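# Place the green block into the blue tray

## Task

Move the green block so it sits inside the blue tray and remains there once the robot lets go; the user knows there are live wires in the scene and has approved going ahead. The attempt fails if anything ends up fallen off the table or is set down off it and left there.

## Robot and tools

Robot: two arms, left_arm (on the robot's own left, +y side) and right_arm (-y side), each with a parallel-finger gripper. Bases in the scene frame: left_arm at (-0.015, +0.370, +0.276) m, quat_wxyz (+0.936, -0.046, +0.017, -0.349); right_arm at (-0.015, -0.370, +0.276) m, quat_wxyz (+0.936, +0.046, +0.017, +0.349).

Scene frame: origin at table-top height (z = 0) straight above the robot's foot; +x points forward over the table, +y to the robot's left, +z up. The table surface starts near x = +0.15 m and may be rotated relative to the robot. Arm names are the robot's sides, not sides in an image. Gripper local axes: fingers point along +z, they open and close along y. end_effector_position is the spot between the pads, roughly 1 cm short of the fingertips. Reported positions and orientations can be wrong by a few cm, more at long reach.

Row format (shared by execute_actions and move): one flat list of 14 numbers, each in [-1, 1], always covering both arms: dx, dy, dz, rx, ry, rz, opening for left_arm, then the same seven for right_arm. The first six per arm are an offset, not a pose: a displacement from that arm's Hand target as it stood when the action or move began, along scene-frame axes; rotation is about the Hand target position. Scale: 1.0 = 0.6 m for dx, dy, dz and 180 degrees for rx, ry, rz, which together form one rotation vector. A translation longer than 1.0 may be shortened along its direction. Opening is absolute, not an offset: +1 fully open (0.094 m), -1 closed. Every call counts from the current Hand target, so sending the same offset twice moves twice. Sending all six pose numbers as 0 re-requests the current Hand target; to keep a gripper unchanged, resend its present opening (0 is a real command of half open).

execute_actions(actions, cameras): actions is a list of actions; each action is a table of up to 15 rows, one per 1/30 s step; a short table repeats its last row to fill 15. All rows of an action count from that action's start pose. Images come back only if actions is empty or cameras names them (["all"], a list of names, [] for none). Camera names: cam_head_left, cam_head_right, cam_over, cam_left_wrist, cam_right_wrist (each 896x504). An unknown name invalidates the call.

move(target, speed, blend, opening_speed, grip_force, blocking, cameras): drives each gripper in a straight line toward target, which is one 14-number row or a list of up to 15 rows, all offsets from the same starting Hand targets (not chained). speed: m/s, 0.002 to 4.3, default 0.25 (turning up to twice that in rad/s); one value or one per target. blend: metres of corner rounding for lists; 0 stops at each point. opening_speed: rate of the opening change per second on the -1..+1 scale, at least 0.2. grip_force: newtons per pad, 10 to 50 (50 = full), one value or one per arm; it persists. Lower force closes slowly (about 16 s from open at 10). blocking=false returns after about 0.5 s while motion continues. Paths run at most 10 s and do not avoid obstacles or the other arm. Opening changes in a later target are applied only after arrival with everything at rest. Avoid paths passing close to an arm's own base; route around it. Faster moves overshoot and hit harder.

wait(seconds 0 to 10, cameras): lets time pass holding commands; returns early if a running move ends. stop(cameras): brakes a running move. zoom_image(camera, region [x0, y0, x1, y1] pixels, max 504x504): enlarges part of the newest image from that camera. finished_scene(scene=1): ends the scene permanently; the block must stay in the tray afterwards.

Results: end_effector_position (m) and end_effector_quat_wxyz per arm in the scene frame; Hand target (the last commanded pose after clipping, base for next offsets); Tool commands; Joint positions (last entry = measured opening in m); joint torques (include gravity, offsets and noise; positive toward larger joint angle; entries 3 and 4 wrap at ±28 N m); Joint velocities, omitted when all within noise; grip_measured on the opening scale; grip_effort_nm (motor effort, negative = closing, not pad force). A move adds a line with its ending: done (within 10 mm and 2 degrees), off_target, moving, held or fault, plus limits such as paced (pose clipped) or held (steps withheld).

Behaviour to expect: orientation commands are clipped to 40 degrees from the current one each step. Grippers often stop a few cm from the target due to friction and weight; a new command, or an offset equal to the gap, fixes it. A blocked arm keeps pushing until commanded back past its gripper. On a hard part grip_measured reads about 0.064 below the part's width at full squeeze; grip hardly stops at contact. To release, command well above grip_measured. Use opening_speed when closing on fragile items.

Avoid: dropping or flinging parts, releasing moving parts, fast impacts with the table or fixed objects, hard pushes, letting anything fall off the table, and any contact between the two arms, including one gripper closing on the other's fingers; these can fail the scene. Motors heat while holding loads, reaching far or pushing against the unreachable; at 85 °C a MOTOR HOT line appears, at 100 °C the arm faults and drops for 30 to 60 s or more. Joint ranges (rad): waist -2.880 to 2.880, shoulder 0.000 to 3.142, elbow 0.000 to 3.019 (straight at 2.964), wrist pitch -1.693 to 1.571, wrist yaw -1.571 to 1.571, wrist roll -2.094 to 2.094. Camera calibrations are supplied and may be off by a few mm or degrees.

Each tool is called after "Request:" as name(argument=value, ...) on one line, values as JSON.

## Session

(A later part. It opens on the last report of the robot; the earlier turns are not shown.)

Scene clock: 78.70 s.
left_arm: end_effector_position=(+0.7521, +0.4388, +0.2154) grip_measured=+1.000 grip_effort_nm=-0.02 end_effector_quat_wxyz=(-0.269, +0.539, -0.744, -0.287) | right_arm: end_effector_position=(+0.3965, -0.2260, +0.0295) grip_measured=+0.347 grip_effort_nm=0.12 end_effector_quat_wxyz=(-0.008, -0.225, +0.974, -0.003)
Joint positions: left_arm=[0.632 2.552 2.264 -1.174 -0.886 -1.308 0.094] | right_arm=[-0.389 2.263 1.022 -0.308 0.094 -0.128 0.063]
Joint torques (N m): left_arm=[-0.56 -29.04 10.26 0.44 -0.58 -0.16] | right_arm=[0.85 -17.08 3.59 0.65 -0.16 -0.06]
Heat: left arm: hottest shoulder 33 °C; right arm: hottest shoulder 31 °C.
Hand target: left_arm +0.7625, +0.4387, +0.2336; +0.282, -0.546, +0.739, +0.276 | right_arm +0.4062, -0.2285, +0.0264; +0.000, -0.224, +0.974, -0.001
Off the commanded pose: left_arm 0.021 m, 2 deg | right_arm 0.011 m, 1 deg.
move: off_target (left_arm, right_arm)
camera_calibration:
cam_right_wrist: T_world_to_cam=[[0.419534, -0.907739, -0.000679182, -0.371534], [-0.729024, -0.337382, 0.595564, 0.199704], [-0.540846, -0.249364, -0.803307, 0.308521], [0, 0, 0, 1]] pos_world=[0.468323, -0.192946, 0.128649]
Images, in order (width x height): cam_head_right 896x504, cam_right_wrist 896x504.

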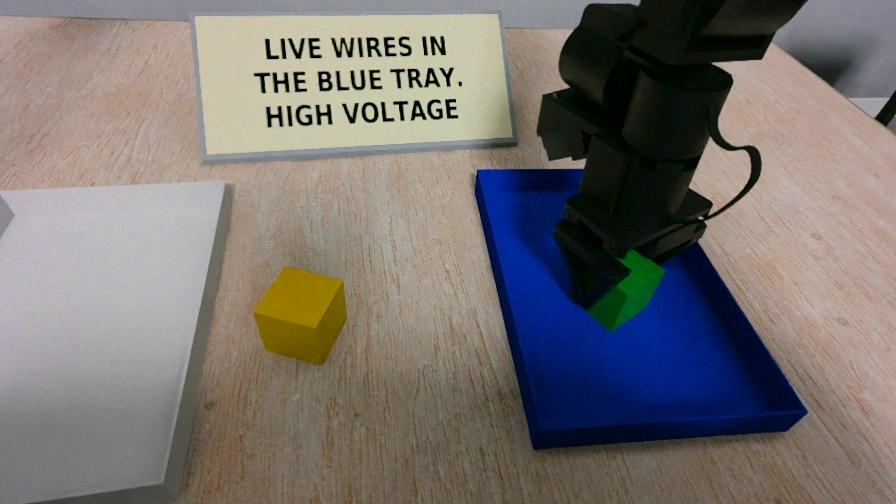

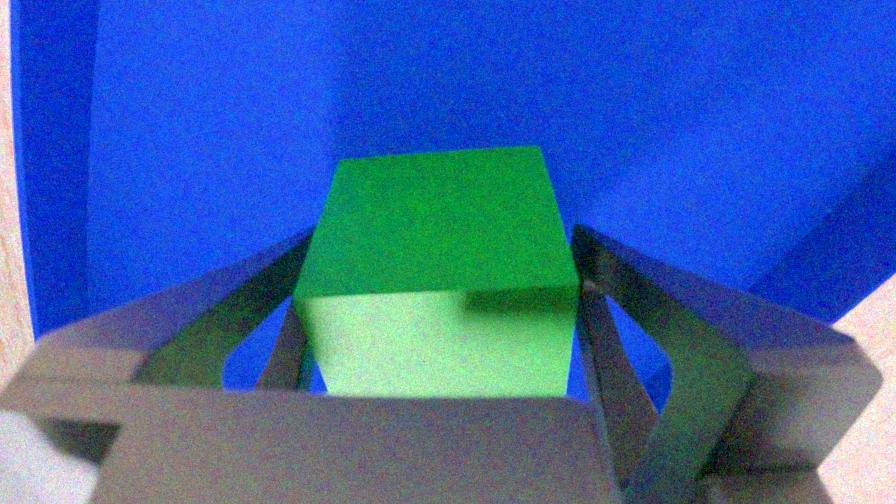

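Request:
move(target=[[0,0,0,0,0,0,1, 0,0,0,0,0,0,0.6],[0,0,0,0,0,0,1, 0,0,0.2,0,0,0,0.6]], opening_speed=0.4, speed=0.12, cameras=["cam_head_left","cam_head_right","cam_right_wrist"])

Scene clock: 83.93 s.
left_arm: end_effector_position=(+0.7521, +0.4388, +0.2154) grip_measured=+1.000 grip_effort_nm=-0.02 end_effector_quat_wxyz=(-0.269, +0.539, -0.744, -0.287) | right_arm: end_effector_position=(+0.4067, -0.2330, +0.1401) grip_measured=+0.598 grip_effort_nm=0.12 end_effector_quat_wxyz=(-0.002, -0.224, +0.974, -0.002)
Joint positions: left_arm=[0.632 2.552 2.264 -1.174 -0.886 -1.308 0.094] | right_arm=[-0.389 1.981 0.976 -0.534 0.094 -0.128 0.075]
Joint torques (N m): left_arm=[-0.62 -29.04 10.26 0.47 -0.58 -0.16] | right_arm=[1.03 -17.9 4.05 -0.12 -0.15 0.17]
Heat: left arm: hottest shoulder 33 °C; right arm: hottest shoulder 31 °C.
Hand target: left_arm +0.7625, +0.4387, +0.2336; +0.282, -0.546, +0.739, +0.276 | right_arm +0.4062, -0.2285, +0.1463; +0.000, -0.224, +0.974, -0.001
Off the commanded pose: left_arm 0.021 m, 2 deg | right_arm 0.008 m, 0 deg.
move: off_target (left_arm)
camera_calibration:
cam_right_wrist: T_world_to_cam=[[0.418693, -0.908128, 0.000508051, -0.382088], [-0.735486, -0.338768, 0.586767, 0.142376], [-0.532688, -0.246049, -0.809755, 0.399518], [0, 0, 0, 1]] pos_world=[0.477511, -0.200451, 0.240164]
Images, in order (width x height): cam_head_left 896x504, cam_head_right 896x504, cam_right_wrist 896x504.

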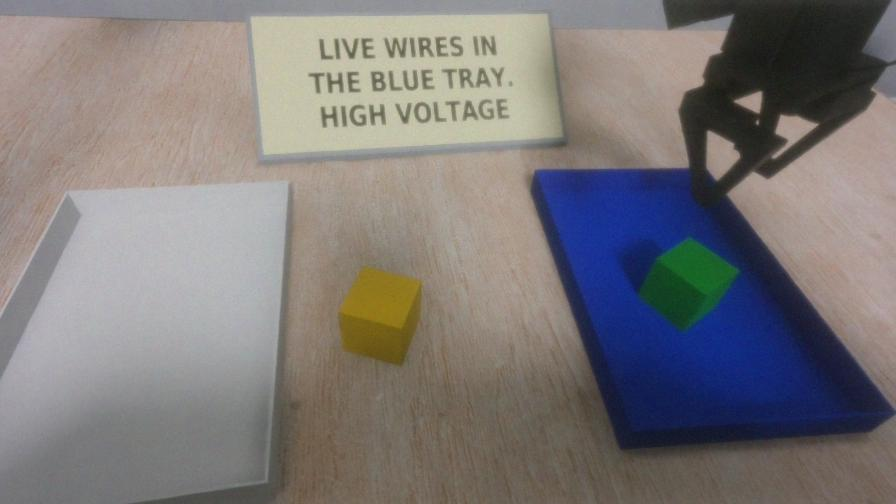

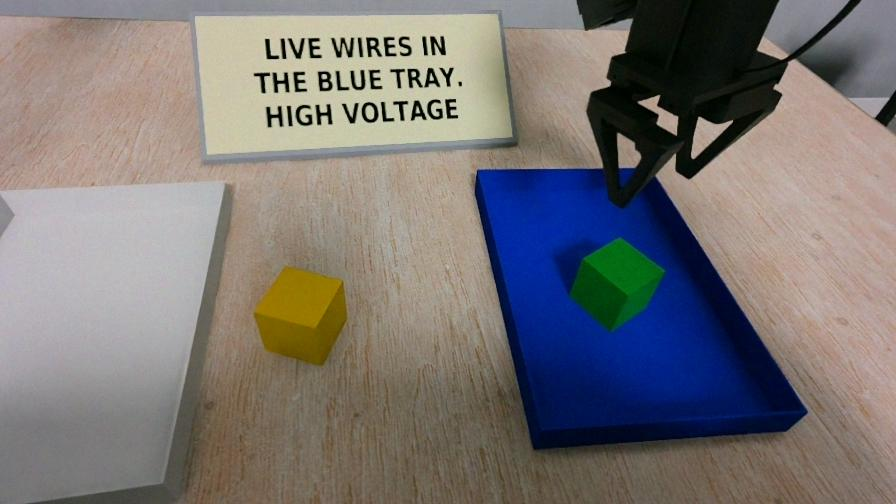

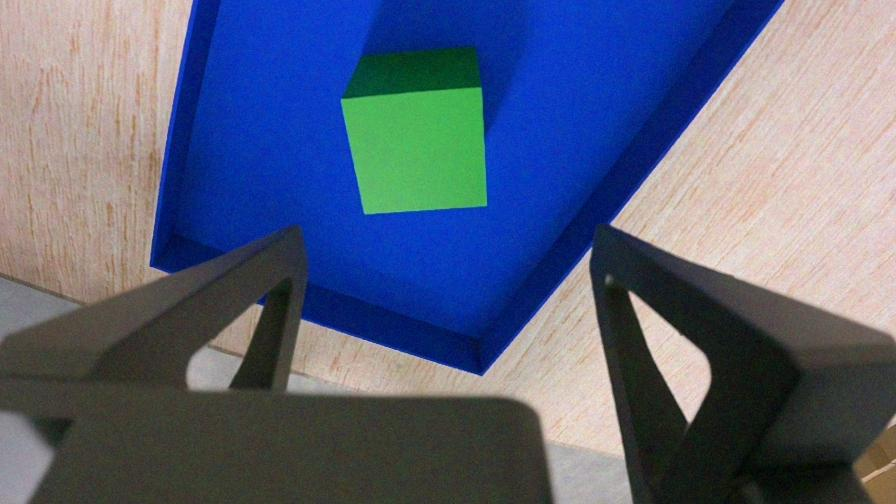

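Request:
finished_scene()

The scene is finished: the task was done.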